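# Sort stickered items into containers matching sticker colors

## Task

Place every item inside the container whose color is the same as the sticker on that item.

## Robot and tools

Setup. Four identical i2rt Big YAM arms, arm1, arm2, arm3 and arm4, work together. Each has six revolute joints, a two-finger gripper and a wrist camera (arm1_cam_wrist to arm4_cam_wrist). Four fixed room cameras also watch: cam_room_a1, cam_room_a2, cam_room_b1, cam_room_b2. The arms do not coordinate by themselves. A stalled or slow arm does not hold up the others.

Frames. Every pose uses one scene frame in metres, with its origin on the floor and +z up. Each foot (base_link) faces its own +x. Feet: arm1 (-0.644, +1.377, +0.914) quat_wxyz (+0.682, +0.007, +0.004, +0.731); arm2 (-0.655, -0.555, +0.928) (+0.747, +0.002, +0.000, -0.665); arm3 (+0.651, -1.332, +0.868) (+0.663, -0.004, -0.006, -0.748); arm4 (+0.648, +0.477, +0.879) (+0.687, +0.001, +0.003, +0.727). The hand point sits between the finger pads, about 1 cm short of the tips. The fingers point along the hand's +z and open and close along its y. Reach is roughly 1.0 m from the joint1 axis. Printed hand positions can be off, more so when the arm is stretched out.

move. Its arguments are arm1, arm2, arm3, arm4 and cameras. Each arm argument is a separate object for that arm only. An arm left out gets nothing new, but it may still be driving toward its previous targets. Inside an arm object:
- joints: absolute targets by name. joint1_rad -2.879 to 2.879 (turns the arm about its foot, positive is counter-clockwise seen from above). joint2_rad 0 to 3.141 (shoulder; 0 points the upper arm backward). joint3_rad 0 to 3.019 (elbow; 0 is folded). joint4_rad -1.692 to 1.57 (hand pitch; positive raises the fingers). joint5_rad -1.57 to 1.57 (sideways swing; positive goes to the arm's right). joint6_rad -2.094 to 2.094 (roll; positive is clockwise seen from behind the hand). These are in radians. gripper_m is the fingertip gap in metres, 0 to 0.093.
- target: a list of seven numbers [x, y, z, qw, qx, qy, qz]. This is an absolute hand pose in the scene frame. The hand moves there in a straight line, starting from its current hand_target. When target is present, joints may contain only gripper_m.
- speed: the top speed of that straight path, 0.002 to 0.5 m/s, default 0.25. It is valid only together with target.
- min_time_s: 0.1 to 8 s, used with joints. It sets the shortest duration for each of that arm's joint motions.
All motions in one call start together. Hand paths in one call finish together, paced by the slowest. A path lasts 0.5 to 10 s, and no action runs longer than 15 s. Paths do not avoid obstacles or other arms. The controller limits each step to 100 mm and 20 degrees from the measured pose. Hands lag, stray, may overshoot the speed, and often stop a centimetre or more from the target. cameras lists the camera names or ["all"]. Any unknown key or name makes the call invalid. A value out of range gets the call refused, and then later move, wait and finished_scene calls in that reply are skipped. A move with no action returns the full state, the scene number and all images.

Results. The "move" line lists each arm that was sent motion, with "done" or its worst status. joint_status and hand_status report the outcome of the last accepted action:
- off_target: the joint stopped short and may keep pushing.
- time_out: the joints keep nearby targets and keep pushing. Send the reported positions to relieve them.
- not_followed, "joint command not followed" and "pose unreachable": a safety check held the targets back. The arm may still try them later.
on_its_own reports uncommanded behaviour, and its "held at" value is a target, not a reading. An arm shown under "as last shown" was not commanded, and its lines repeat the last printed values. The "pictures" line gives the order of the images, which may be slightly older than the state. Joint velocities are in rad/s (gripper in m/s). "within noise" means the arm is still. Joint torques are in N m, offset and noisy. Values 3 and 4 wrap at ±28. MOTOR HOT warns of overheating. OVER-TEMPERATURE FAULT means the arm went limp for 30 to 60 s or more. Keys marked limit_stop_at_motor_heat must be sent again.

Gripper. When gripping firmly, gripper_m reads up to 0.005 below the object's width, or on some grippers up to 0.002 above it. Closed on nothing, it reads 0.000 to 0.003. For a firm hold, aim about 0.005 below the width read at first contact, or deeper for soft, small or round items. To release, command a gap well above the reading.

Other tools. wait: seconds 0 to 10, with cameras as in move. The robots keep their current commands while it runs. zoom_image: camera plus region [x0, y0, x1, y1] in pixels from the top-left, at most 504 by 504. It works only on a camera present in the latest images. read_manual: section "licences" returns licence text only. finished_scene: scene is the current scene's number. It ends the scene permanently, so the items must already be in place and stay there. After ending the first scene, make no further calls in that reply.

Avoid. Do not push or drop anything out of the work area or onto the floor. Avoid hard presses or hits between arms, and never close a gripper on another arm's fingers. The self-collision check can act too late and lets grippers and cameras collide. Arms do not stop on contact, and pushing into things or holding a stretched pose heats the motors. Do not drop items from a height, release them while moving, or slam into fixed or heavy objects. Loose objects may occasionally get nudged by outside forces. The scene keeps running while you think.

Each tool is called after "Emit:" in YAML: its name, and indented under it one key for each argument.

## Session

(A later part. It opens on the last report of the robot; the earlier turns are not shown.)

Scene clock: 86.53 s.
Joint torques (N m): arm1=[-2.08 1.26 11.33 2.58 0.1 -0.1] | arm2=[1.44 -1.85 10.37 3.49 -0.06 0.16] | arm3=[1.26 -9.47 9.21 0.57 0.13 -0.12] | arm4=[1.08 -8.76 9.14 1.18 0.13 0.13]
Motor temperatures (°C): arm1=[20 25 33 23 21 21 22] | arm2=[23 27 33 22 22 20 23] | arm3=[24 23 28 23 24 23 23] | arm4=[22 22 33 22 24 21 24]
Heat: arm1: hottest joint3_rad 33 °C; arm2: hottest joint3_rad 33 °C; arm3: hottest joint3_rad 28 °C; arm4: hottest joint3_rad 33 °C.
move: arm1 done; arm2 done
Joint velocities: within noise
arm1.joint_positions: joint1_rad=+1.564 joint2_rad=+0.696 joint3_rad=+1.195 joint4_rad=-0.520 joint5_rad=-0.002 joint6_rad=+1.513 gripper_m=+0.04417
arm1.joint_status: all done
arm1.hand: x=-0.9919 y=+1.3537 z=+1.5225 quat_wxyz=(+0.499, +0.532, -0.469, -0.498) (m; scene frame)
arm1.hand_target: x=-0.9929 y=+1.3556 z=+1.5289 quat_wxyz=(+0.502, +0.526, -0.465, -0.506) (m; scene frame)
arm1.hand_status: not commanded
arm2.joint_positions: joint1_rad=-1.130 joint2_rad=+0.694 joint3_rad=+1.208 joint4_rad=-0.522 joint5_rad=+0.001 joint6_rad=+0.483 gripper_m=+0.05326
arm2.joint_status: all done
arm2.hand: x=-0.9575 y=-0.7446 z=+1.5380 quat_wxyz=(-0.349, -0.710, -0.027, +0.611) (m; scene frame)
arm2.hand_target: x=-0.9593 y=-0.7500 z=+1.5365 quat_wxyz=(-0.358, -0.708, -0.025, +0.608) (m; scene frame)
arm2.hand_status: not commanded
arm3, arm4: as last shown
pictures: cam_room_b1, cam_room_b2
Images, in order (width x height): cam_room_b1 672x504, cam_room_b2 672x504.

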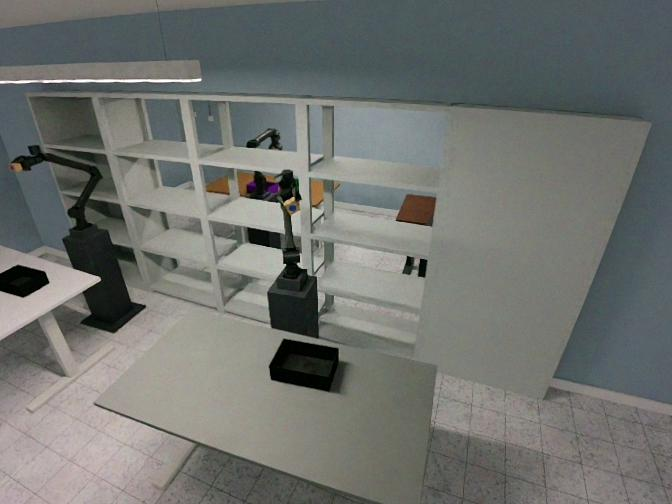

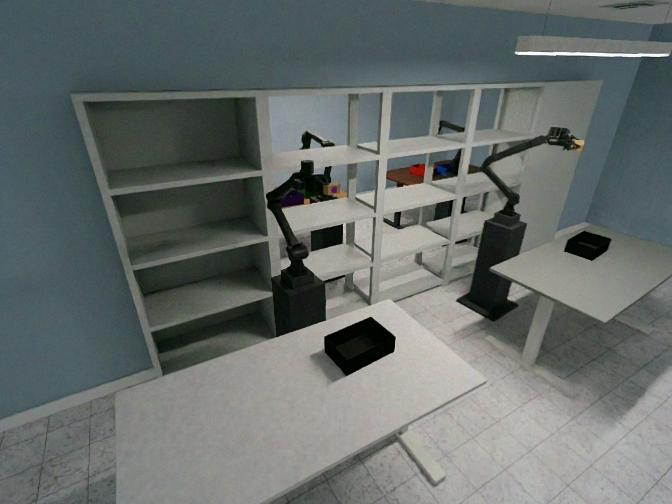

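Emit:
move:
  arm1: {"joints":{"joint1_rad":0,"joint2_rad":0.65,"joint3_rad":1.25,"joint4_rad":-1.4,"joint5_rad":0,"joint6_rad":0},"min_time_s":2}
  arm2: {"joints":{"joint1_rad":-0.2,"joint2_rad":0.65,"joint3_rad":1.25,"joint4_rad":-1.4,"joint5_rad":0,"joint6_rad":0},"min_time_s":2}
  arm3: {"joints":{"joint1_rad":-1.85,"joint2_rad":0.65,"joint3_rad":1.2,"joint4_rad":-1.2},"min_time_s":4}
  arm4: {"joints":{"joint1_rad":0.9,"joint2_rad":0.65,"joint3_rad":1.2,"joint4_rad":-1.2},"min_time_s":4}

Emit:
move:
  arm1: {"joints":{"joint1_rad":-2.41},"min_time_s":2.5}
  arm2: {"joints":{"joint1_rad":0.82},"min_time_s":2}

Emit:
move:
  arm1: {"target":[-0.30,1.045,1.08,0.24,0.3618,0.8956,-0.097],"speed":0.2}
  arm2: {"target":[-0.30,-0.815,1.08,0.2459,0.3009,0.9178,-0.0806],"speed":0.2}

Emit:
move:
  arm1: {"target":[-0.135,0.878,1.065,0.24,0.3618,0.8956,-0.097],"speed":0.2}
  arm2: {"target":[-0.135,-0.936,1.055,0.2459,0.3009,0.9178,-0.0806],"speed":0.2}
  cameras: ["arm1_cam_wrist","arm2_cam_wrist","cam_room_a1","cam_room_a2"]

Scene clock: 101.40 s.
Joint torques (N m): arm1=[-2.2 1.03 15.28 1.03 0.04 -0.06] | arm2=[0.97 -2.32 13.94 1.61 -0.05 -0.08] | arm3=[0.56 -0.62 8.35 2.26 0.01 -0.11] | arm4=[0.73 -1.03 8.28 2.02 0.11 0.14]
Motor temperatures (°C): arm1=[20 25 33 23 21 21 22] | arm2=[23 26 33 22 22 20 24] | arm3=[24 23 29 23 24 23 23] | arm4=[22 22 33 22 24 21 24]
Heat: arm1: hottest joint3_rad 33 °C; arm2: hottest joint3_rad 33 °C; arm3: hottest joint3_rad 29 °C; arm4: hottest joint3_rad 33 °C.
move: arm1 done; arm2 done; arm3 done; arm4 done
Joint velocities: within noise
arm1.joint_positions: joint1_rad=+0.006 joint2_rad=+0.659 joint3_rad=+1.195 joint4_rad=-1.392 joint5_rad=+0.000 joint6_rad=+0.008 gripper_m=+0.04417
arm1.joint_status: all done
arm1.hand: x=-0.6558 y=+1.6303 z=+1.3388 quat_wxyz=(-0.233, +0.682, -0.641, -0.264) (m; scene frame)
arm1.hand_target: x=-0.6533 y=+1.6250 z=+1.3664 quat_wxyz=(-0.252, +0.675, -0.634, -0.281) (m; scene frame)
arm1.hand_status: not commanded
arm2.joint_positions: joint1_rad=-0.204 joint2_rad=+0.661 joint3_rad=+1.208 joint4_rad=-1.388 joint5_rad=+0.000 joint6_rad=+0.014 gripper_m=+0.05327
arm2.joint_status: all done
arm2.hand: x=-0.6788 y=-0.8119 z=+1.3579 quat_wxyz=(-0.242, -0.694, -0.626, +0.260) (m; scene frame)
arm2.hand_target: x=-0.6771 y=-0.8054 z=+1.3788 quat_wxyz=(-0.254, -0.682, -0.628, +0.275) (m; scene frame)
arm2.hand_status: not commanded
arm3.joint_positions: joint1_rad=-1.840 joint2_rad=+0.653 joint3_rad=+1.208 joint4_rad=-1.217 joint5_rad=+0.000 joint6_rad=+0.006 gripper_m=+0.09399
arm3.joint_status: all done
arm3.hand: x=+0.3892 y=-1.2175 z=+1.3290 quat_wxyz=(+0.078, -0.882, +0.179, +0.429) (m; scene frame)
arm3.hand_target: x=+0.3884 y=-1.2140 z=+1.3288 quat_wxyz=(+0.082, -0.879, +0.181, +0.434) (m; scene frame)
arm3.hand_status: not commanded
arm4.joint_positions: joint1_rad=+0.898 joint2_rad=+0.655 joint3_rad=+1.202 joint4_rad=-1.220 joint5_rad=-0.001 joint6_rad=-0.012 gripper_m=+0.09398
arm4.joint_status: all done
arm4.hand: x=+0.4192 y=+0.6428 z=+1.3389 quat_wxyz=(-0.132, +0.859, -0.269, -0.414) (m; scene frame)
arm4.hand_target: x=+0.4178 y=+0.6434 z=+1.3429 quat_wxyz=(-0.132, +0.853, -0.272, -0.425) (m; scene frame)
arm4.hand_status: not commanded
pictures: none

Scene clock: 104.23 s.
Joint torques (N m): arm1=[-2.2 1.67 15.25 1.18 0 -0.04] | arm2=[1.14 -1.96 13.91 1.62 -0.02 -0.08] | arm3=[0.5 -0.73 8.35 2.3 0.01 -0.11] | arm4=[0.44 -0.67 8.21 1.99 0.11 0.18]
Motor temperatures (°C): arm1=[20 25 33 23 21 21 22] | arm2=[23 26 34 22 22 20 24] | arm3=[24 23 28 23 24 23 23] | arm4=[22 22 33 22 24 21 24]
Heat: arm1: hottest joint3_rad 33 °C; arm2: hottest joint3_rad 34 °C; arm3: hottest joint3_rad 28 °C; arm4: hottest joint3_rad 33 °C.
move: arm1 done; arm2 done
Joint velocities: within noise
arm1.joint_positions: joint1_rad=-2.403 joint2_rad=+0.659 joint3_rad=+1.195 joint4_rad=-1.392 joint5_rad=+0.000 joint6_rad=+0.007 gripper_m=+0.04418
arm1.joint_status: all done
arm1.hand: x=-0.4534 y=+1.1996 z=+1.3345 quat_wxyz=(-0.318, -0.351, -0.871, +0.131) (m; scene frame)
arm1.hand_target: x=-0.4580 y=+1.2020 z=+1.3622 quat_wxyz=(-0.341, -0.348, -0.862, +0.143) (m; scene frame)
arm1.hand_status: not commanded
arm2.joint_positions: joint1_rad=+0.816 joint2_rad=+0.661 joint3_rad=+1.208 joint4_rad=-1.388 joint5_rad=+0.000 joint6_rad=+0.014 gripper_m=+0.05327
arm2.joint_status: all done
arm2.hand: x=-0.4503 y=-0.7096 z=+1.3586 quat_wxyz=(-0.340, -0.300, -0.885, +0.108) (m; scene frame)
arm2.hand_target: x=-0.4551 y=-0.7049 z=+1.3796 quat_wxyz=(-0.358, -0.289, -0.880, +0.115) (m; scene frame)
arm2.hand_status: not commanded
arm3, arm4: as last shown
pictures: none

Scene clock: 106.70 s.
Joint torques (N m): arm1=[-2.43 -8.47 12.77 1.87 -0.02 -0.05] | arm2=[1.38 -9.88 10.37 2.59 0.16 -0.02] | arm3=[0.56 -0.73 8.29 2.32 0 -0.11] | arm4=[1.14 -0.73 8.24 1.88 0.09 0.2]
Motor temperatures (°C): arm1=[20 25 33 23 21 21 22] | arm2=[23 26 33 22 22 20 24] | arm3=[24 23 28 23 24 23 23] | arm4=[22 22 33 22 24 21 24]
Heat: arm1: hottest joint3_rad 33 °C; arm2: hottest joint3_rad 33 °C; arm3: hottest joint3_rad 28 °C; arm4: hottest joint3_rad 33 °C.
move: arm1 off_target; arm2 done
Joint velocities: within noise
arm1.joint_positions: joint1_rad=-2.404 joint2_rad=+1.316 joint3_rad=+0.941 joint4_rad=-0.709 joint5_rad=-0.009 joint6_rad=+0.006 gripper_m=+0.04418
arm1.joint_status: not commanded
arm1.hand: x=-0.3059 y=+1.0569 z=+1.0627 quat_wxyz=(-0.218, -0.363, -0.902, +0.087) (m; scene frame)
arm1.hand_target: x=-0.3005 y=+1.0454 z=+1.0801 quat_wxyz=(-0.240, -0.362, -0.896, +0.097) (m; scene frame)
arm1.hand_status: off_target (0.022 m and 2.9 deg from the pose sent, 0.335 m and 10.2 deg at the start)
arm2.joint_positions: joint1_rad=+0.818 joint2_rad=+1.233 joint3_rad=+0.857 joint4_rad=-0.682 joint5_rad=+0.003 joint6_rad=+0.014 gripper_m=+0.05327
arm2.joint_status: not commanded
arm2.hand: x=-0.3038 y=-0.8162 z=+1.0818 quat_wxyz=(-0.242, -0.309, -0.916, +0.077) (m; scene frame)
arm2.hand_target: x=-0.3001 y=-0.8149 z=+1.0800 quat_wxyz=(-0.246, -0.301, -0.918, +0.080) (m; scene frame)
arm2.hand_status: done (0.004 m and 1.2 deg from the pose sent, 0.334 m and 11.9 deg at the start)
arm3, arm4: as last shown
pictures: none

Scene clock: 108.57 s.
Joint torques (N m): arm1=[-2.78 -15.74 16.59 0.7 -0.04 -0.05] | arm2=[1.38 -16.97 15.61 1.24 0.11 -0.05] | arm3=[0.67 -0.67 8.31 2.28 0.02 -0.11] | arm4=[1.2 -0.73 8.24 1.85 0.11 0.15]
Motor temperatures (°C): arm1=[20 25 34 23 21 21 22] | arm2=[23 26 34 22 22 20 24] | arm3=[24 23 28 23 24 23 23] | arm4=[22 22 33 22 24 21 24]
Heat: arm1: hottest joint3_rad 34 °C; arm2: hottest joint3_rad 34 °C; arm3: hottest joint3_rad 28 °C; arm4: hottest joint3_rad 33 °C.
move: arm1 off_target; arm2 off_target
Joint velocities: within noise
arm1.joint_positions: joint1_rad=-2.409 joint2_rad=+1.902 joint3_rad=+1.603 joint4_rad=-0.782 joint5_rad=-0.012 joint6_rad=+0.001 gripper_m=+0.04418
arm1.joint_status: not commanded
arm1.hand: x=-0.1442 y=+0.8976 z=+1.0403 quat_wxyz=(-0.220, -0.363, -0.901, +0.087) (m; scene frame)
arm1.hand_target: x=-0.1363 y=+0.8792 z=+1.0655 quat_wxyz=(-0.240, -0.362, -0.895, +0.097) (m; scene frame)
arm1.hand_status: off_target (0.033 m and 2.7 deg from the pose sent, 0.247 m and 2.9 deg at the start)
arm2.joint_positions: joint1_rad=+0.818 joint2_rad=+1.755 joint3_rad=+1.326 joint4_rad=-0.643 joint5_rad=+0.003 joint6_rad=+0.014 gripper_m=+0.05327
arm2.joint_status: not commanded
arm2.hand: x=-0.1537 y=-0.9268 z=+1.0415 quat_wxyz=(-0.235, -0.310, -0.918, +0.075) (m; scene frame)
arm2.hand_target: x=-0.1360 y=-0.9352 z=+1.0553 quat_wxyz=(-0.246, -0.301, -0.918, +0.081) (m; scene frame)
arm2.hand_status: off_target (0.025 m and 1.8 deg from the pose sent, 0.209 m and 1.2 deg at the start)
arm3, arm4: as last shown
pictures: arm1_cam_wrist, arm2_cam_wrist, cam_room_a1, cam_room_a2
Images, in order (width x height): arm1_cam_wrist 672x504, arm2_cam_wrist 672x504, cam_room_a1 672x504, cam_room_a2 672x504.

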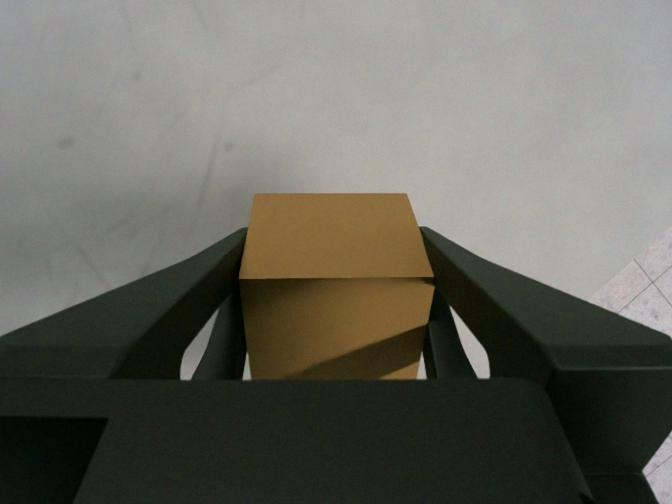

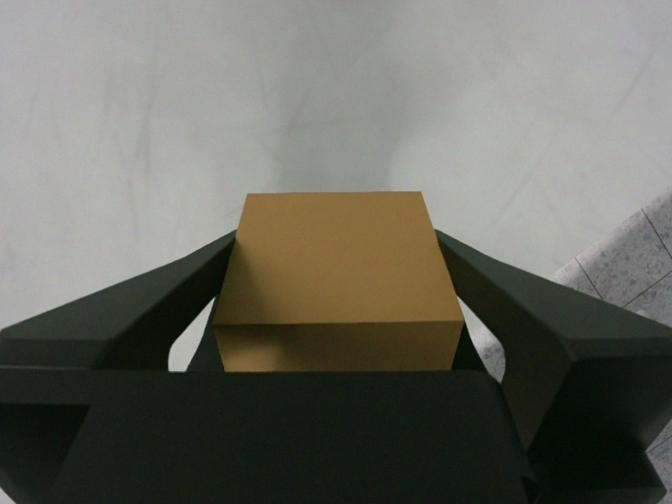

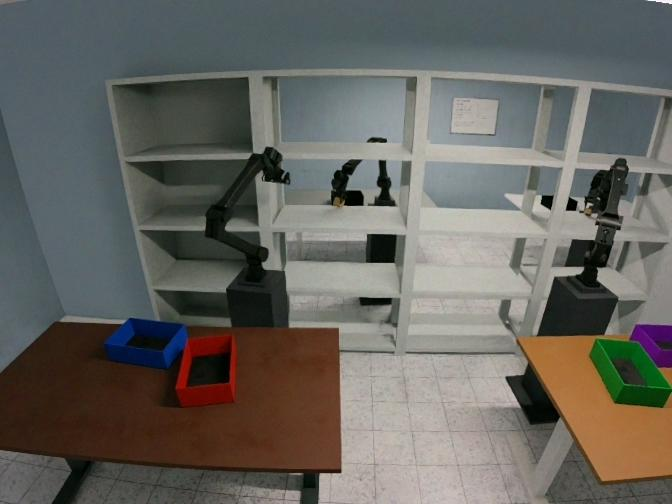

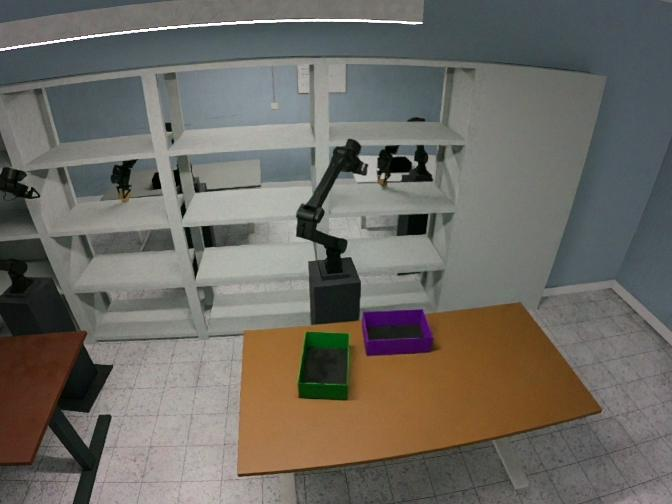

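Emit:
move:
  arm1: {"target":[-0.135,0.878,0.99,0.1610,0.3689,0.9131,-0.0650],"speed":0.06}
  arm2: {"target":[-0.135,-0.936,0.975,0.165,0.3068,0.9358,-0.0541],"speed":0.06}
  cameras: ["cam_room_a1","cam_room_a2"]

Emit:
zoom_image:
  camera: "cam_room_a2"
  region: [300, 120, 480, 220]

Emit:
zoom_image:
  camera: "cam_room_a1"
  region: [260, 130, 440, 230]

Scene clock: 114.93 s.
Joint torques (N m): arm1=[-1.85 -12.63 13.14 0.9 0.25 -0.05] | arm2=[1.2 -11.52 11.52 1.24 -0.11 -0.05] | arm3=[0.56 -0.62 8.31 2.28 0.01 -0.11] | arm4=[0.91 -1.03 8.24 1.81 0.11 0.14]
Motor temperatures (°C): arm1=[20 25 35 23 21 21 22] | arm2=[23 26 34 22 22 20 24] | arm3=[24 23 28 23 24 23 23] | arm4=[22 22 33 22 24 21 24]
Heat: arm1: hottest joint3_rad 35 °C; arm2: hottest joint3_rad 34 °C; arm3: hottest joint3_rad 28 °C; arm4: hottest joint3_rad 33 °C.
move: arm1 off_target; arm2 off_target
Joint velocities: within noise
arm1.joint_positions: joint1_rad=-2.409 joint2_rad=+1.985 joint3_rad=+1.717 joint4_rad=-0.891 joint5_rad=-0.017 joint6_rad=-0.001 gripper_m=+0.04408
arm1.joint_status: not commanded
arm1.hand: x=-0.1343 y=+0.8891 z=+1.0261 quat_wxyz=(-0.185, -0.365, -0.910, +0.071) (m; scene frame)
arm1.hand_target: x=-0.1367 y=+0.8798 z=+0.9906 quat_wxyz=(-0.161, -0.369, -0.913, +0.065) (m; scene frame)
arm1.hand_status: off_target (0.038 m and 2.9 deg from the pose sent, 0.055 m and 7.3 deg at the start)
arm2.joint_positions: joint1_rad=+0.818 joint2_rad=+1.830 joint3_rad=+1.427 joint4_rad=-0.722 joint5_rad=+0.007 joint6_rad=+0.014 gripper_m=+0.05327
arm2.joint_status: not commanded
arm2.hand: x=-0.1389 y=-0.9385 z=+1.0330 quat_wxyz=(-0.210, -0.312, -0.924, +0.069) (m; scene frame)
arm2.hand_target: x=-0.1391 y=-0.9332 z=+0.9774 quat_wxyz=(-0.166, -0.307, -0.936, +0.054) (m; scene frame)
arm2.hand_status: off_target (0.058 m and 5.6 deg from the pose sent, 0.070 m and 8.6 deg at the start)
arm3, arm4: as last shown
pictures: cam_room_a1, cam_room_a2
Images, in order (width x height): cam_room_a1 672x504, cam_room_a2 672x504.

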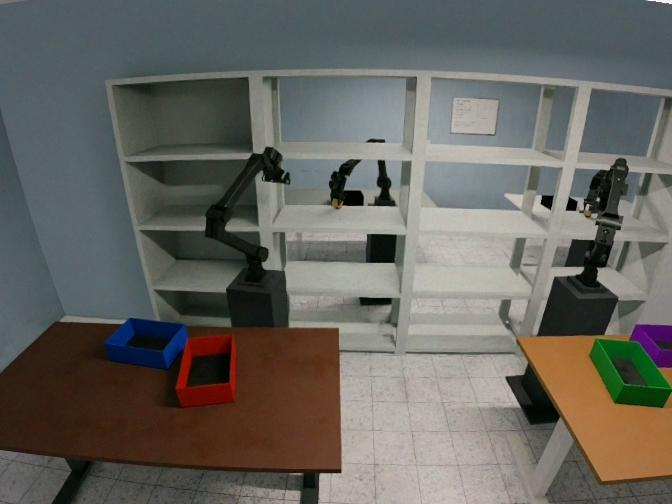

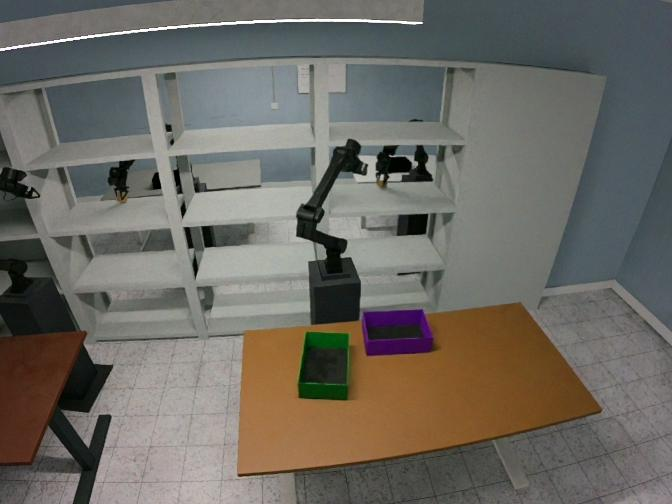

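Scaled by 2.800.

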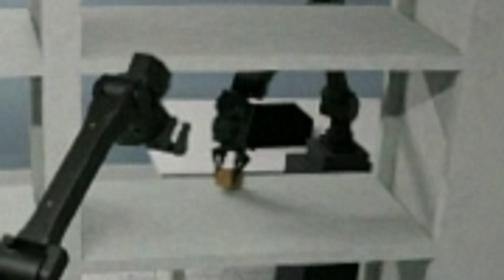

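Scaled by 2.800.

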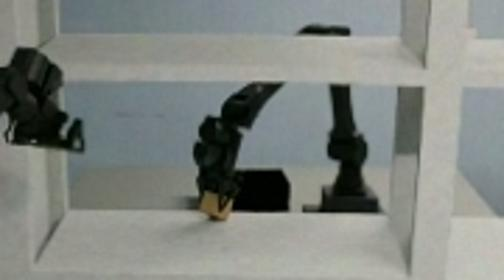

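Contact as before; release, back out.

Emit:
move:
  arm1: {"target":[-0.1355,0.882,1.017,0.1610,0.3689,0.9131,-0.0650],"speed":0.1,"joints":{"gripper_m":0.075}}
  arm2: {"target":[-0.139,-0.937,1.018,0.165,0.3068,0.9358,-0.0541],"speed":0.1,"joints":{"gripper_m":0.085}}

Emit:
move:
  arm1: {"target":[-0.21,0.954,1.08,0.24,0.3618,0.8956,-0.097],"speed":0.15}
  arm2: {"target":[-0.21,-0.88,1.08,0.2459,0.3009,0.9178,-0.0806],"speed":0.15}
  cameras: ["arm1_cam_wrist","arm2_cam_wrist"]

Emit:
move:
  arm1: {"target":[-0.34,1.08,1.15,0.24,0.3618,0.8956,-0.097],"speed":0.25}
  arm2: {"target":[-0.34,-0.785,1.15,0.2459,0.3009,0.9178,-0.0806],"speed":0.25}
  arm3: {"target":[0.10,-1.11,1.12,0.1557,-0.8229,0.2698,0.4751],"speed":0.3}
  arm4: {"target":[0.08,0.685,1.12,0.1873,-0.803,0.3244,0.4636],"speed":0.3}

Emit:
move:
  arm1: {"joints":{"joint2_rad":0.65,"joint3_rad":1.25,"joint4_rad":-1.4},"min_time_s":2}
  arm2: {"joints":{"joint2_rad":0.65,"joint3_rad":1.25,"joint4_rad":-1.4},"min_time_s":2}
  arm3: {"target":[-0.085,-0.97,1.065,0.1557,-0.8229,0.2698,0.4751],"speed":0.15}
  arm4: {"target":[-0.095,0.86,1.055,0.1873,-0.803,0.3244,0.4636],"speed":0.15}
  cameras: ["arm3_cam_wrist","arm4_cam_wrist"]

Scene clock: 125.67 s.
Joint torques (N m): arm1=[-1.96 -17.44 14.87 0.12 0.07 -0.04] | arm2=[0.73 -19.02 14.53 0.69 -0.09 -0.04] | arm3=[0.62 -0.67 8.32 2.3 0.02 -0.11] | arm4=[0.91 -0.79 8.29 2 0.15 0.15]
Motor temperatures (°C): arm1=[20 25 35 23 21 21 22] | arm2=[23 26 35 22 22 20 24] | arm3=[24 23 28 23 24 23 23] | arm4=[22 22 33 22 24 21 24]
Heat: arm1: hottest joint3_rad 35 °C; arm2: hottest joint3_rad 35 °C; arm3: hottest joint3_rad 28 °C; arm4: hottest joint3_rad 33 °C.
move: arm1 off_target; arm2 off_target
Joint velocities: within noise
arm1.joint_positions: joint1_rad=-2.413 joint2_rad=+2.022 joint3_rad=+1.726 joint4_rad=-0.937 joint5_rad=-0.013 joint6_rad=+0.003 gripper_m=+0.07496
arm1.joint_status: all done
arm1.hand: x=-0.1432 y=+0.8927 z=+1.0012 quat_wxyz=(-0.151, -0.372, -0.914, +0.059) (m; scene frame)
arm1.hand_target: x=-0.1360 y=+0.8826 z=+1.0172 quat_wxyz=(-0.161, -0.369, -0.913, +0.065) (m; scene frame)
arm1.hand_status: off_target (0.021 m and 1.4 deg from the pose sent, 0.012 m and 2.9 deg at the start)
arm2.joint_positions: joint1_rad=+0.820 joint2_rad=+1.870 joint3_rad=+1.441 joint4_rad=-0.809 joint5_rad=+0.005 joint6_rad=+0.010 gripper_m=+0.08492
arm2.joint_status: all done
arm2.hand: x=-0.1511 y=-0.9278 z=+1.0068 quat_wxyz=(-0.157, -0.313, -0.935, +0.051) (m; scene frame)
arm2.hand_target: x=-0.1395 y=-0.9365 z=+1.0182 quat_wxyz=(-0.166, -0.307, -0.936, +0.054) (m; scene frame)
arm2.hand_status: off_target (0.019 m and 1.2 deg from the pose sent, 0.015 m and 5.6 deg at the start)
arm3, arm4: as last shown
pictures: none

Scene clock: 127.10 s.
Joint torques (N m): arm1=[-2.08 -13.39 11.08 1.83 0.03 -0.05] | arm2=[1.44 -15.68 9.8 2.48 0.07 0.02] | arm3=[0.62 -0.67 8.35 2.28 0.01 -0.11] | arm4=[0.85 -0.38 8.18 1.98 0.1 0.19]
Motor temperatures (°C): arm1=[20 25 35 23 21 21 22] | arm2=[23 26 35 22 22 20 24] | arm3=[24 23 28 23 24 23 23] | arm4=[22 22 33 22 24 21 24]
Heat: arm1: hottest joint3_rad 35 °C; arm2: hottest joint3_rad 35 °C; arm3: hottest joint3_rad 28 °C; arm4: hottest joint3_rad 33 °C.
move: arm1 done; arm2 done
Joint velocities: within noise
arm1.joint_positions: joint1_rad=-2.413 joint2_rad=+1.643 joint3_rad=+1.321 joint4_rad=-0.739 joint5_rad=-0.013 joint6_rad=+0.003 gripper_m=+0.07496
arm1.joint_status: not commanded
arm1.hand: x=-0.2103 y=+0.9590 z=+1.0719 quat_wxyz=(-0.228, -0.364, -0.898, +0.091) (m; scene frame)
arm1.hand_target: x=-0.2101 y=+0.9541 z=+1.0799 quat_wxyz=(-0.240, -0.362, -0.896, +0.097) (m; scene frame)
arm1.hand_status: done (0.010 m and 1.6 deg from the pose sent, 0.120 m and 11.4 deg at the start)
arm2.joint_positions: joint1_rad=+0.820 joint2_rad=+1.531 joint3_rad=+1.152 joint4_rad=-0.676 joint5_rad=+0.005 joint6_rad=+0.010 gripper_m=+0.08492
arm2.joint_status: not commanded
arm2.hand: x=-0.2116 y=-0.8836 z=+1.0821 quat_wxyz=(-0.242, -0.307, -0.917, +0.079) (m; scene frame)
arm2.hand_target: x=-0.2100 y=-0.8799 z=+1.0799 quat_wxyz=(-0.246, -0.301, -0.918, +0.080) (m; scene frame)
arm2.hand_status: done (0.004 m and 0.8 deg from the pose sent, 0.105 m and 11.0 deg at the start)
arm3, arm4: as last shown
pictures: arm1_cam_wrist, arm2_cam_wrist
Images, in order (width x height): arm1_cam_wrist 672x504, arm2_cam_wrist 672x504.

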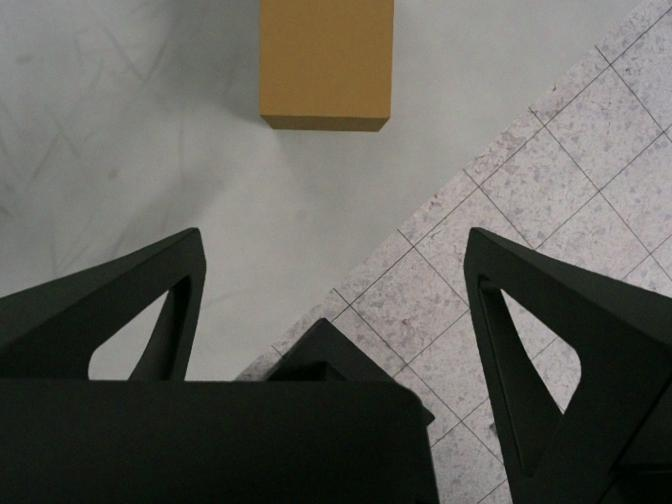

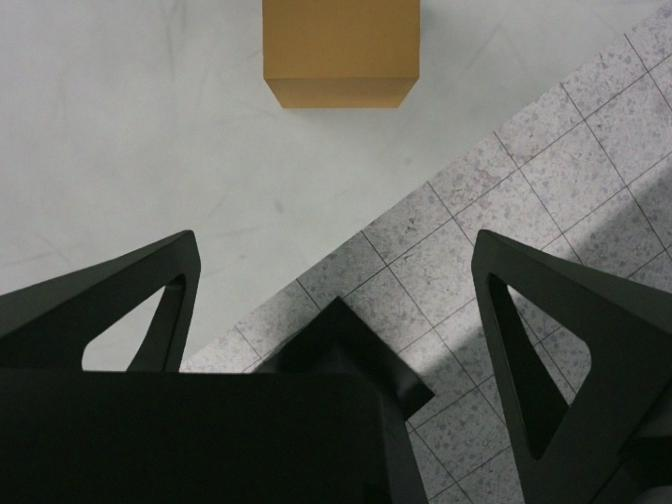

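Scene clock: 129.30 s.
Joint torques (N m): arm1=[-2.73 -5.71 11.38 0.84 -0.07 -0.04] | arm2=[1.49 -8 10.3 1.26 0.16 0.05] | arm3=[2.49 -14.33 13.6 2.29 0.26 0.04] | arm4=[0.91 -14.8 12.36 1.76 0.39 0.15]
Motor temperatures (°C): arm1=[20 25 35 23 21 21 22] | arm2=[23 26 34 22 22 20 24] | arm3=[24 23 28 23 24 23 23] | arm4=[22 22 33 22 24 21 24]
Heat: arm1: hottest joint3_rad 35 °C; arm2: hottest joint3_rad 34 °C; arm3: hottest joint3_rad 28 °C; arm4: hottest joint3_rad 33 °C.
move: arm1 done; arm2 off_target; arm3 off_target; arm4 off_target
Joint velocities: within noise
arm1.joint_positions: joint1_rad=-2.413 joint2_rad=+1.118 joint3_rad=+0.994 joint4_rad=-0.904 joint5_rad=-0.015 joint6_rad=-0.002 gripper_m=+0.07496
arm1.joint_status: not commanded
arm1.hand: x=-0.3349 y=+1.0818 z=+1.1496 quat_wxyz=(-0.243, -0.360, -0.896, +0.096) (m; scene frame)
arm1.hand_target: x=-0.3399 y=+1.0800 z=+1.1500 quat_wxyz=(-0.240, -0.362, -0.896, +0.097) (m; scene frame)
arm1.hand_status: done (0.005 m and 0.4 deg from the pose sent, 0.194 m and 1.6 deg at the start)
arm2.joint_positions: joint1_rad=+0.822 joint2_rad=+1.039 joint3_rad=+0.910 joint4_rad=-0.891 joint5_rad=+0.005 joint6_rad=+0.010 gripper_m=+0.08492
arm2.joint_status: not commanded
arm2.hand: x=-0.3359 y=-0.7916 z=+1.1589 quat_wxyz=(-0.259, -0.305, -0.913, +0.084) (m; scene frame)
arm2.hand_target: x=-0.3399 y=-0.7851 z=+1.1502 quat_wxyz=(-0.246, -0.301, -0.918, +0.081) (m; scene frame)
arm2.hand_status: off_target (0.012 m and 1.7 deg from the pose sent, 0.176 m and 0.8 deg at the start)
arm3.joint_positions: joint1_rad=-1.752 joint2_rad=+1.410 joint3_rad=+0.986 joint4_rad=-0.198 joint5_rad=+0.301 joint6_rad=+0.160 gripper_m=+0.09400
arm3.joint_status: not commanded
arm3.hand: x=+0.1204 y=-1.1088 z=+1.0816 quat_wxyz=(+0.159, -0.842, +0.271, +0.439) (m; scene frame)
arm3.hand_target: x=+0.1024 y=-1.1109 z=+1.1205 quat_wxyz=(+0.155, -0.823, +0.270, +0.475) (m; scene frame)
arm3.hand_status: off_target (0.044 m and 4.7 deg from the pose sent, 0.373 m and 16.1 deg at the start)
arm4.joint_positions: joint1_rad=+1.294 joint2_rad=+1.484 joint3_rad=+1.039 joint4_rad=-0.225 joint5_rad=+0.470 joint6_rad=+0.281 gripper_m=+0.09398
arm4.joint_status: not commanded
arm4.hand: x=+0.0993 y=+0.6824 z=+1.0878 quat_wxyz=(-0.194, +0.822, -0.317, -0.431) (m; scene frame)
arm4.hand_target: x=+0.0821 y=+0.6843 z=+1.1203 quat_wxyz=(-0.187, +0.803, -0.324, -0.464) (m; scene frame)
arm4.hand_status: off_target (0.038 m and 4.5 deg from the pose sent, 0.406 m and 12.4 deg at the start)
pictures: none

Scene clock: 131.70 s.
Joint torques (N m): arm1=[-2.55 2.32 14.84 1.13 -0.03 -0.04] | arm2=[1.49 -0.85 14.42 1.54 0.14 0.05] | arm3=[0.85 -22.42 14.17 1.35 0 -0.12] | arm4=[1.03 -22.42 12.97 0.91 0.08 -0.08]
Motor temperatures (°C): arm1=[20 25 35 23 21 21 22] | arm2=[23 26 35 22 22 20 24] | arm3=[24 23 29 23 24 23 23] | arm4=[22 22 33 22 24 21 24]
Heat: arm1: hottest joint3_rad 35 °C; arm2: hottest joint3_rad 35 °C; arm3: hottest joint3_rad 29 °C; arm4: hottest joint3_rad 33 °C.
move: arm1 done; arm2 done; arm3 off_target; arm4 off_target
Joint velocities: within noise
arm1.joint_positions: joint1_rad=-2.413 joint2_rad=+0.647 joint3_rad=+1.199 joint4_rad=-1.391 joint5_rad=-0.015 joint6_rad=-0.002 gripper_m=+0.07496
arm1.joint_status: all done
arm1.hand: x=-0.4555 y=+1.2019 z=+1.3393 quat_wxyz=(-0.326, -0.348, -0.869, +0.130) (m; scene frame)
arm1.hand_target: x=-0.4586 y=+1.2015 z=+1.3623 quat_wxyz=(-0.342, -0.347, -0.862, +0.140) (m; scene frame)
arm1.hand_status: not commanded
arm2.joint_positions: joint1_rad=+0.822 joint2_rad=+0.651 joint3_rad=+1.202 joint4_rad=-1.386 joint5_rad=+0.005 joint6_rad=+0.010 gripper_m=+0.08492
arm2.joint_status: all done
arm2.hand: x=-0.4520 y=-0.7075 z=+1.3582 quat_wxyz=(-0.342, -0.296, -0.885, +0.111) (m; scene frame)
arm2.hand_target: x=-0.4544 y=-0.7039 z=+1.3795 quat_wxyz=(-0.357, -0.289, -0.880, +0.116) (m; scene frame)
arm2.hand_status: not commanded
arm3.joint_positions: joint1_rad=-1.850 joint2_rad=+1.988 joint3_rad=+1.626 joint4_rad=-0.199 joint5_rad=+0.200 joint6_rad=+0.109 gripper_m=+0.09400
arm3.joint_status: not commanded
arm3.hand: x=-0.0742 y=-0.9849 z=+1.0459 quat_wxyz=(+0.151, -0.832, +0.269, +0.461) (m; scene frame)
arm3.hand_target: x=-0.0834 y=-0.9707 z=+1.0653 quat_wxyz=(+0.156, -0.823, +0.270, +0.475) (m; scene frame)
arm3.hand_status: off_target (0.027 m and 2.0 deg from the pose sent, 0.248 m and 4.8 deg at the start)
arm4.joint_positions: joint1_rad=+1.107 joint2_rad=+2.064 joint3_rad=+1.698 joint4_rad=-0.205 joint5_rad=+0.314 joint6_rad=+0.194 gripper_m=+0.09398
arm4.joint_status: not commanded
arm4.hand: x=-0.0819 y=+0.8522 z=+1.0470 quat_wxyz=(-0.185, +0.805, -0.329, -0.458) (m; scene frame)
arm4.hand_target: x=-0.0939 y=+0.8594 z=+1.0550 quat_wxyz=(-0.187, +0.803, -0.324, -0.464) (m; scene frame)
arm4.hand_status: off_target (0.017 m and 1.0 deg from the pose sent, 0.265 m and 4.5 deg at the start)
pictures: arm3_cam_wrist, arm4_cam_wrist
Images, in order (width x height): arm3_cam_wrist 672x504, arm4_cam_wrist 672x504.

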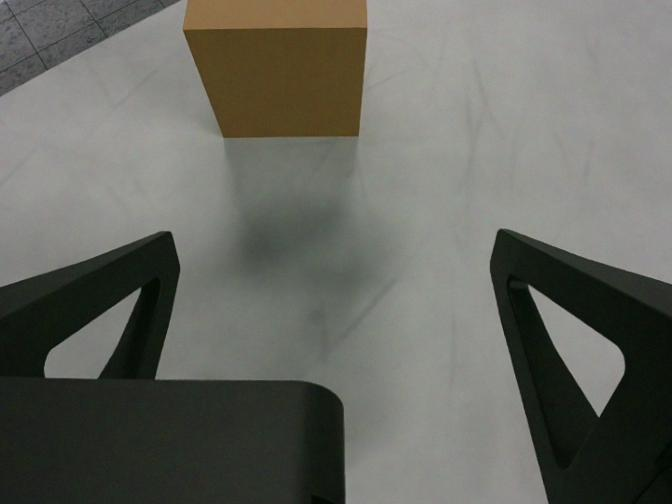

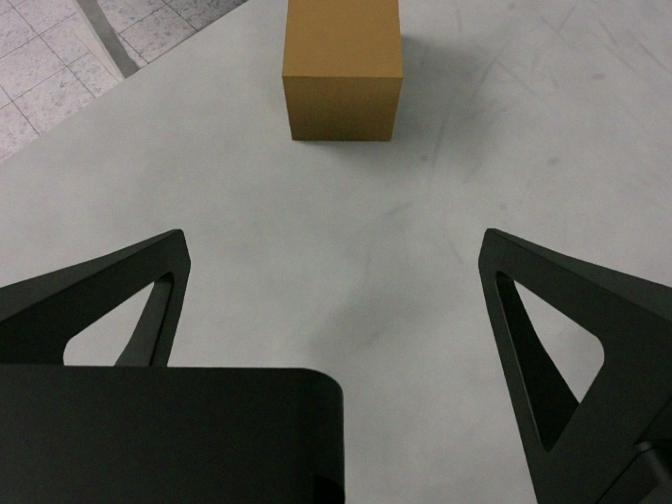

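Emit:
move:
  arm3: {"target":[-0.17,-0.93,1.062,0.1557,-0.8229,0.2698,0.4751],"speed":0.1}
  arm4: {"target":[-0.175,0.944,1.022,0.1873,-0.803,0.3244,0.4636],"speed":0.1}
  cameras: ["arm3_cam_wrist","arm4_cam_wrist"]

Scene clock: 142.10 s.
Joint torques (N m): arm1=[-2.61 2.55 14.95 1.22 0.01 -0.05] | arm2=[1.49 -1.03 14.48 1.54 0.15 0.05] | arm3=[0.44 -25.93 14.99 1.29 0.02 -0.12] | arm4=[0.44 -27.58 13.52 0.91 0.09 -0.08]
Motor temperatures (°C): arm1=[20 25 37 23 21 21 22] | arm2=[23 26 36 22 22 20 23] | arm3=[24 24 30 23 24 23 23] | arm4=[22 22 34 22 24 21 24]
Heat: arm1: hottest joint3_rad 37 °C; arm2: hottest joint3_rad 36 °C; arm3: hottest joint3_rad 30 °C; arm4: hottest joint3_rad 34 °C.
move: arm3 off_target; arm4 off_target
Joint velocities: within noise
arm1, arm2: as last shown
arm3.joint_positions: joint1_rad=-1.850 joint2_rad=+2.257 joint3_rad=+2.084 joint4_rad=-0.384 joint5_rad=+0.197 joint6_rad=+0.107 gripper_m=+0.09400
arm3.joint_status: not commanded
arm3.hand: x=-0.1633 y=-0.9475 z=+1.0471 quat_wxyz=(+0.150, -0.831, +0.268, +0.463) (m; scene frame)
arm3.hand_target: x=-0.1681 y=-0.9306 z=+1.0620 quat_wxyz=(+0.156, -0.823, +0.270, +0.475) (m; scene frame)
arm3.hand_status: off_target (0.024 m and 1.8 deg from the pose sent, 0.112 m and 2.0 deg at the start)
arm4.joint_positions: joint1_rad=+1.053 joint2_rad=+2.423 joint3_rad=+2.266 joint4_rad=-0.396 joint5_rad=+0.265 joint6_rad=+0.163 gripper_m=+0.09398
arm4.joint_status: not commanded
arm4.hand: x=-0.1680 y=+0.9350 z=+1.0225 quat_wxyz=(-0.184, +0.804, -0.328, -0.461) (m; scene frame)
arm4.hand_target: x=-0.1741 y=+0.9433 z=+1.0218 quat_wxyz=(-0.187, +0.803, -0.324, -0.464) (m; scene frame)
arm4.hand_status: off_target (0.011 m and 0.7 deg from the pose sent, 0.133 m and 1.0 deg at the start)
pictures: arm3_cam_wrist, arm4_cam_wrist
Images, in order (width x height): arm3_cam_wrist 672x504, arm4_cam_wrist 672x504.

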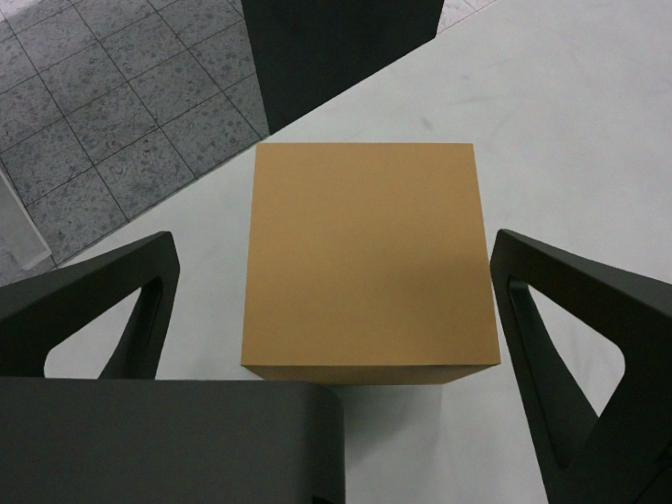

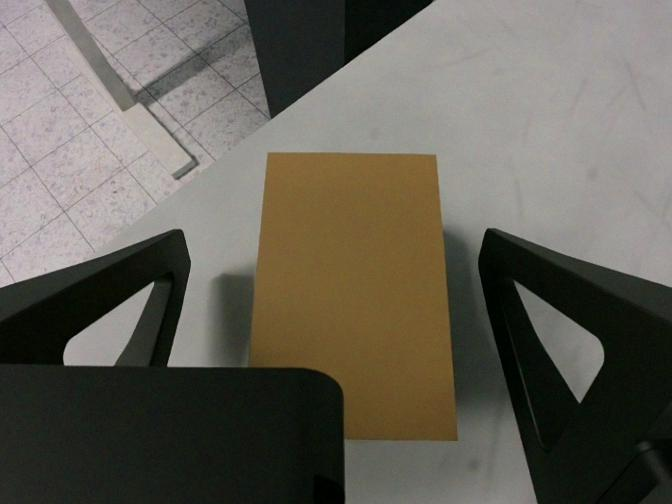

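Emit:
move:
  arm3: {"joints":{"gripper_m":0.03}}
  arm4: {"joints":{"gripper_m":0.02}}

Emit:
move:
  arm3: {"target":[-0.11,-0.965,1.12,0.1557,-0.8229,0.2698,0.4751],"speed":0.15}
  arm4: {"target":[-0.11,0.88,1.1,0.1873,-0.803,0.3244,0.4636],"speed":0.15}
  cameras: ["arm3_cam_wrist","arm4_cam_wrist"]

Scene clock: 147.10 s.
Joint torques (N m): arm1=[-2.55 2.49 14.91 1.09 -0.04 -0.06] | arm2=[1.44 -0.97 14.45 1.55 0.15 0.04] | arm3=[0.62 -25.99 14.95 1.36 0.06 -0.11] | arm4=[0.62 -27.4 13.55 0.92 0.08 -0.06]
Motor temperatures (°C): arm1=[20 25 38 23 21 21 22] | arm2=[23 25 37 22 22 20 23] | arm3=[24 24 30 23 24 23 23] | arm4=[22 23 35 22 24 21 24]
Heat: arm1: hottest joint3_rad 38 °C; arm2: hottest joint3_rad 37 °C; arm3: hottest joint3_rad 30 °C; arm4: hottest joint3_rad 35 °C.
move: arm3 off_target; arm4 off_target
Joint velocities: within noise
arm1, arm2: as last shown
arm3.joint_positions: joint1_rad=-1.850 joint2_rad=+2.257 joint3_rad=+2.084 joint4_rad=-0.384 joint5_rad=+0.196 joint6_rad=+0.107 gripper_m=+0.05289
arm3.joint_status: gripper_m off_target (ended at +0.05292, target +0.03000)
arm3.hand: x=-0.1633 y=-0.9474 z=+1.0471 quat_wxyz=(+0.150, -0.832, +0.267, +0.463) (m; scene frame)
arm3.hand_target: x=-0.1682 y=-0.9309 z=+1.0620 quat_wxyz=(+0.156, -0.823, +0.270, +0.476) (m; scene frame)
arm3.hand_status: not commanded
arm4.joint_positions: joint1_rad=+1.053 joint2_rad=+2.423 joint3_rad=+2.266 joint4_rad=-0.396 joint5_rad=+0.265 joint6_rad=+0.159 gripper_m=+0.04453
arm4.joint_status: gripper_m off_target (ended at +0.04455, target +0.02000)
arm4.hand: x=-0.1680 y=+0.9353 z=+1.0227 quat_wxyz=(-0.184, +0.804, -0.327, -0.461) (m; scene frame)
arm4.hand_target: x=-0.1739 y=+0.9435 z=+1.0218 quat_wxyz=(-0.187, +0.803, -0.324, -0.464) (m; scene frame)
arm4.hand_status: not commanded
pictures: none

Scene clock: 148.70 s.
Joint torques (N m): arm1=[-3.02 2.84 14.9 1.05 -0.03 -0.04] | arm2=[1.44 -0.97 14.45 1.52 0.15 0.05] | arm3=[1.44 -26.34 9.72 1.95 0.2 -0.07] | arm4=[0.67 -27.11 9.59 1.89 0.37 0.16]
Motor temperatures (°C): arm1=[20 25 38 23 21 21 22] | arm2=[23 25 37 22 22 20 23] | arm3=[24 25 30 23 24 23 23] | arm4=[22 23 35 22 24 21 25]
Heat: arm1: hottest joint3_rad 38 °C; arm2: hottest joint3_rad 37 °C; arm3: hottest joint3_rad 30 °C; arm4: hottest joint3_rad 35 °C.
move: arm3 done; arm4 off_target
Joint velocities: within noise
arm1, arm2: as last shown
arm3.joint_positions: joint1_rad=-1.850 joint2_rad=+2.049 joint3_rad=+1.892 joint4_rad=-0.384 joint5_rad=+0.203 joint6_rad=+0.107 gripper_m=+0.05300
arm3.joint_status: not commanded
arm3.hand: x=-0.1121 y=-0.9669 z=+1.1114 quat_wxyz=(+0.153, -0.827, +0.269, +0.469) (m; scene frame)
arm3.hand_target: x=-0.1100 y=-0.9651 z=+1.1199 quat_wxyz=(+0.156, -0.823, +0.270, +0.475) (m; scene frame)
arm3.hand_status: done (0.009 m and 0.9 deg from the pose sent, 0.092 m and 1.8 deg at the start)
arm4.joint_positions: joint1_rad=+1.085 joint2_rad=+2.128 joint3_rad=+1.924 joint4_rad=-0.377 joint5_rad=+0.293 joint6_rad=+0.160 gripper_m=+0.04453
arm4.joint_status: not commanded
arm4.hand: x=-0.1074 y=+0.8802 z=+1.0882 quat_wxyz=(-0.188, +0.812, -0.321, -0.450) (m; scene frame)
arm4.hand_target: x=-0.1098 y=+0.8800 z=+1.0999 quat_wxyz=(-0.187, +0.803, -0.324, -0.463) (m; scene frame)
arm4.hand_status: off_target (0.012 m and 1.9 deg from the pose sent, 0.111 m and 0.5 deg at the start)
pictures: arm3_cam_wrist, arm4_cam_wrist
Images, in order (width x height): arm3_cam_wrist 672x504, arm4_cam_wrist 672x504.

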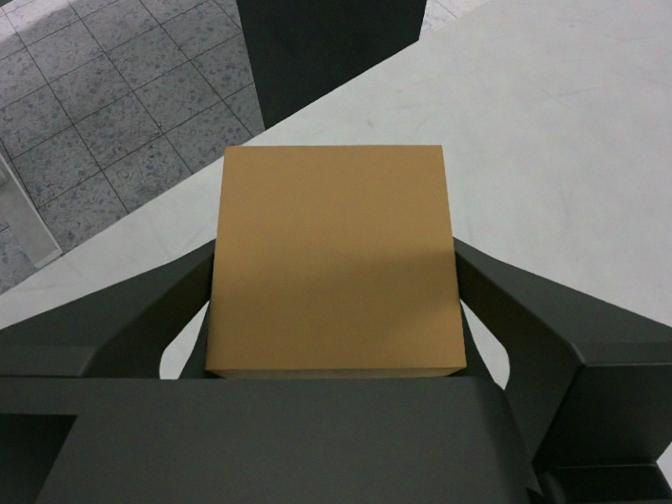

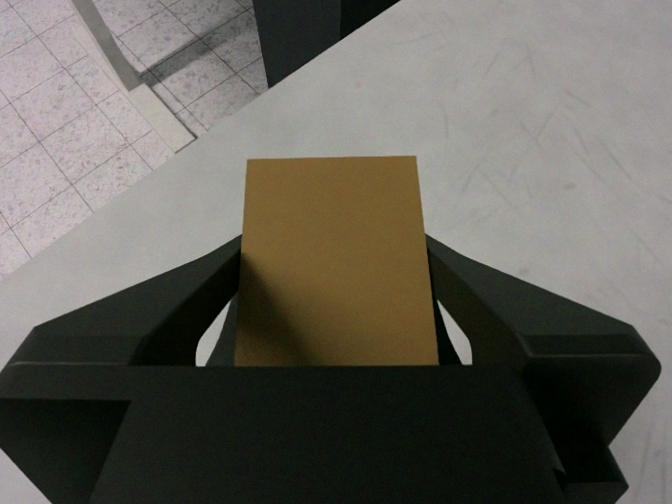

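Emit:
move:
  arm3: {"target":[0.37,-1.195,1.22,0.1557,-0.8229,0.2698,0.4751],"speed":0.4}
  arm4: {"target":[0.28,0.60,1.18,0.1873,-0.803,0.3244,0.4636],"speed":0.4}

Emit:
move:
  arm3: {"joints":{"joint1_rad":1.05,"joint2_rad":0.8,"joint3_rad":1.2,"joint4_rad":-1.2,"joint5_rad":0,"joint6_rad":0},"min_time_s":3}
  arm4: {"joints":{"joint1_rad":-1.19,"joint2_rad":0.8,"joint3_rad":1.2,"joint4_rad":-1.2,"joint5_rad":0,"joint6_rad":0},"min_time_s":3}

Emit:
move:
  arm3: {"target":[1.13,-1.68,0.93,0.1241,0.3063,0.9429,-0.0403],"speed":0.3}
  arm4: {"target":[1.11,0.70,0.93,0.1272,-0.2231,0.966,0.0294],"speed":0.3}
  cameras: ["arm3_cam_wrist","arm4_cam_wrist","cam_room_a1","cam_room_a2"]

Scene clock: 159.67 s.
Joint torques (N m): arm1=[-2.37 2.67 14.9 1.06 -0.08 -0.06] | arm2=[1.49 -1.14 14.45 1.52 0.15 0.04] | arm3=[2.02 -0.32 9.73 1.5 0.26 0.03] | arm4=[0.91 -3.78 9.68 0.76 0.49 0.19]
Motor temperatures (°C): arm1=[20 24 39 23 21 21 22] | arm2=[23 25 38 22 22 20 23] | arm3=[24 25 30 23 24 23 24] | arm4=[22 24 35 22 24 21 25]
Heat: arm1: hottest joint3_rad 39 °C; arm2: hottest joint3_rad 38 °C; arm3: hottest joint3_rad 30 °C; arm4: hottest joint3_rad 35 °C.
move: arm3 done; arm4 done
Joint velocities: within noise
arm1, arm2: as last shown
arm3.joint_positions: joint1_rad=-1.715 joint2_rad=+0.537 joint3_rad=+0.795 joint4_rad=-0.798 joint5_rad=+0.332 joint6_rad=+0.178 gripper_m=+0.05300
arm3.joint_status: not commanded
arm3.hand: x=+0.3712 y=-1.1917 z=+1.2226 quat_wxyz=(+0.159, -0.821, +0.271, +0.477) (m; scene frame)
arm3.hand_target: x=+0.3701 y=-1.1949 z=+1.2200 quat_wxyz=(+0.156, -0.823, +0.270, +0.475) (m; scene frame)
arm3.hand_status: done (0.004 m and 0.6 deg from the pose sent, 0.544 m and 0.9 deg at the start)
arm4.joint_positions: joint1_rad=+1.452 joint2_rad=+0.835 joint3_rad=+0.771 joint4_rad=-0.568 joint5_rad=+0.595 joint6_rad=+0.385 gripper_m=+0.04453
arm4.joint_status: not commanded
arm4.hand: x=+0.2809 y=+0.5995 z=+1.1841 quat_wxyz=(-0.186, +0.801, -0.320, -0.470) (m; scene frame)
arm4.hand_target: x=+0.2801 y=+0.5999 z=+1.1800 quat_wxyz=(-0.187, +0.803, -0.324, -0.464) (m; scene frame)
arm4.hand_status: done (0.004 m and 1.0 deg from the pose sent, 0.487 m and 1.9 deg at the start)
pictures: none

Scene clock: 163.17 s.
Joint torques (N m): arm1=[-2.9 2.55 14.89 1.05 -0.03 -0.04] | arm2=[1.49 -1.03 14.45 1.55 0.14 0.04] | arm3=[1.85 -2.43 14.6 1.11 -0.01 -0.11] | arm4=[0.73 -4.48 12.97 0.79 -0.03 -0.05]
Motor temperatures (°C): arm1=[20 24 39 23 21 21 22] | arm2=[23 25 38 22 22 20 23] | arm3=[24 25 30 23 24 23 24] | arm4=[22 24 36 22 24 21 25]
Heat: arm1: hottest joint3_rad 39 °C; arm2: hottest joint3_rad 38 °C; arm3: hottest joint3_rad 30 °C; arm4: hottest joint3_rad 36 °C.
move: arm3 done; arm4 done
Joint velocities: within noise
arm1, arm2: as last shown
arm3.joint_positions: joint1_rad=+1.041 joint2_rad=+0.794 joint3_rad=+1.140 joint4_rad=-1.195 joint5_rad=+0.001 joint6_rad=+0.008 gripper_m=+0.05303
arm3.joint_status: all done
arm3.hand: x=+0.9110 y=-1.5253 z=+1.2620 quat_wxyz=(-0.338, -0.300, -0.884, +0.118) (m; scene frame)
arm3.hand_target: x=+0.9157 y=-1.5245 z=+1.2908 quat_wxyz=(-0.359, -0.290, -0.878, +0.124) (m; scene frame)
arm3.hand_status: not commanded
arm4.joint_positions: joint1_rad=-1.189 joint2_rad=+0.811 joint3_rad=+1.145 joint4_rad=-1.190 joint5_rad=+0.004 joint6_rad=+0.014 gripper_m=+0.04453
arm4.joint_status: all done
arm4.hand: x=+0.9523 y=+0.6192 z=+1.2670 quat_wxyz=(-0.339, +0.197, -0.917, -0.076) (m; scene frame)
arm4.hand_target: x=+0.9502 y=+0.6186 z=+1.2975 quat_wxyz=(-0.364, +0.201, -0.906, -0.080) (m; scene frame)
arm4.hand_status: not commanded
pictures: none

Scene clock: 165.47 s.
Joint torques (N m): arm1=[-2.67 2.43 14.71 1.06 -0.02 -0.06] | arm2=[1.38 -0.97 14.42 1.48 0.15 0.05] | arm3=[2.14 -20.01 11.97 0.39 -0.07 -0.12] | arm4=[1.26 -16.09 10.11 0.88 -0.05 -0.06]
Motor temperatures (°C): arm1=[20 24 39 23 21 21 22] | arm2=[23 25 38 22 22 20 23] | arm3=[24 25 31 23 24 23 24] | arm4=[22 24 36 22 24 21 25]
Heat: arm1: hottest joint3_rad 39 °C; arm2: hottest joint3_rad 38 °C; arm3: hottest joint3_rad 31 °C; arm4: hottest joint3_rad 36 °C.
move: arm3 off_target; arm4 off_target
Joint velocities: within noise
arm1, arm2: as last shown
arm3.joint_positions: joint1_rad=+1.045 joint2_rad=+1.860 joint3_rad=+1.317 joint4_rad=-0.833 joint5_rad=-0.009 joint6_rad=+0.007 gripper_m=+0.05303
arm3.joint_status: not commanded
arm3.hand: x=+1.1062 y=-1.6737 z=+0.9061 quat_wxyz=(-0.096, -0.318, -0.942, +0.033) (m; scene frame)
arm3.hand_target: x=+1.1290 y=-1.6792 z=+0.9306 quat_wxyz=(-0.124, -0.306, -0.943, +0.040) (m; scene frame)
arm3.hand_status: off_target (0.034 m and 3.6 deg from the pose sent, 0.427 m and 27.0 deg at the start)
arm4.joint_positions: joint1_rad=-1.186 joint2_rad=+1.669 joint3_rad=+1.046 joint4_rad=-0.743 joint5_rad=+0.002 joint6_rad=+0.009 gripper_m=+0.04453
arm4.joint_status: not commanded
arm4.hand: x=+1.0888 y=+0.6849 z=+0.9115 quat_wxyz=(-0.097, +0.213, -0.972, -0.021) (m; scene frame)
arm4.hand_target: x=+1.1089 y=+0.6994 z=+0.9307 quat_wxyz=(-0.127, +0.223, -0.966, -0.029) (m; scene frame)
arm4.hand_status: off_target (0.032 m and 3.8 deg from the pose sent, 0.381 m and 25.7 deg at the start)
pictures: arm3_cam_wrist, arm4_cam_wrist, cam_room_a1, cam_room_a2
Images, in order (width x height): arm3_cam_wrist 672x504, arm4_cam_wrist 672x504, cam_room_a1 672x504, cam_room_a2 672x504.

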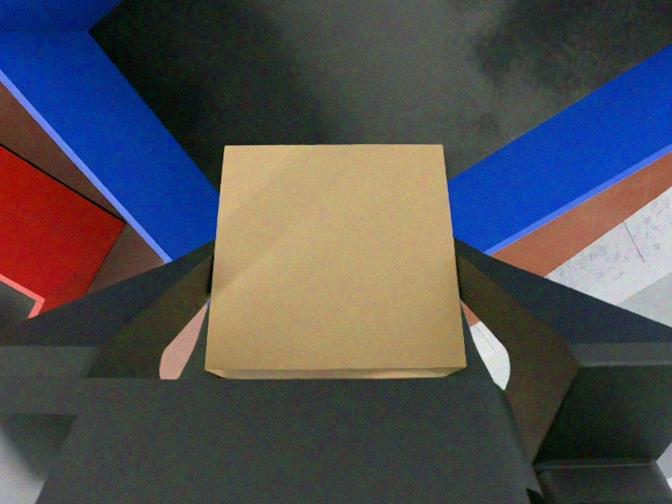

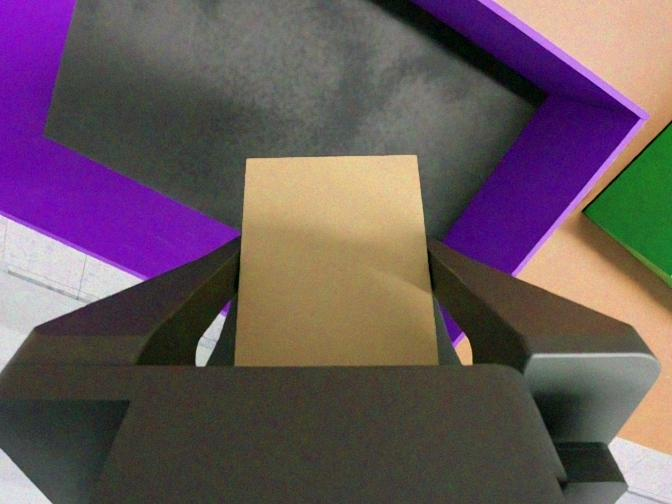

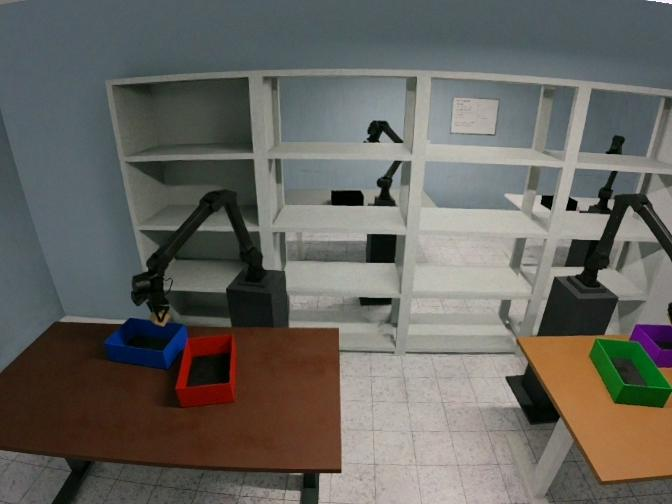

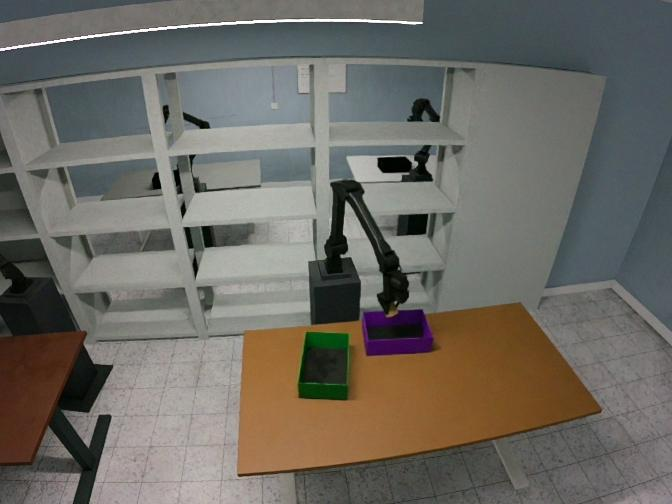

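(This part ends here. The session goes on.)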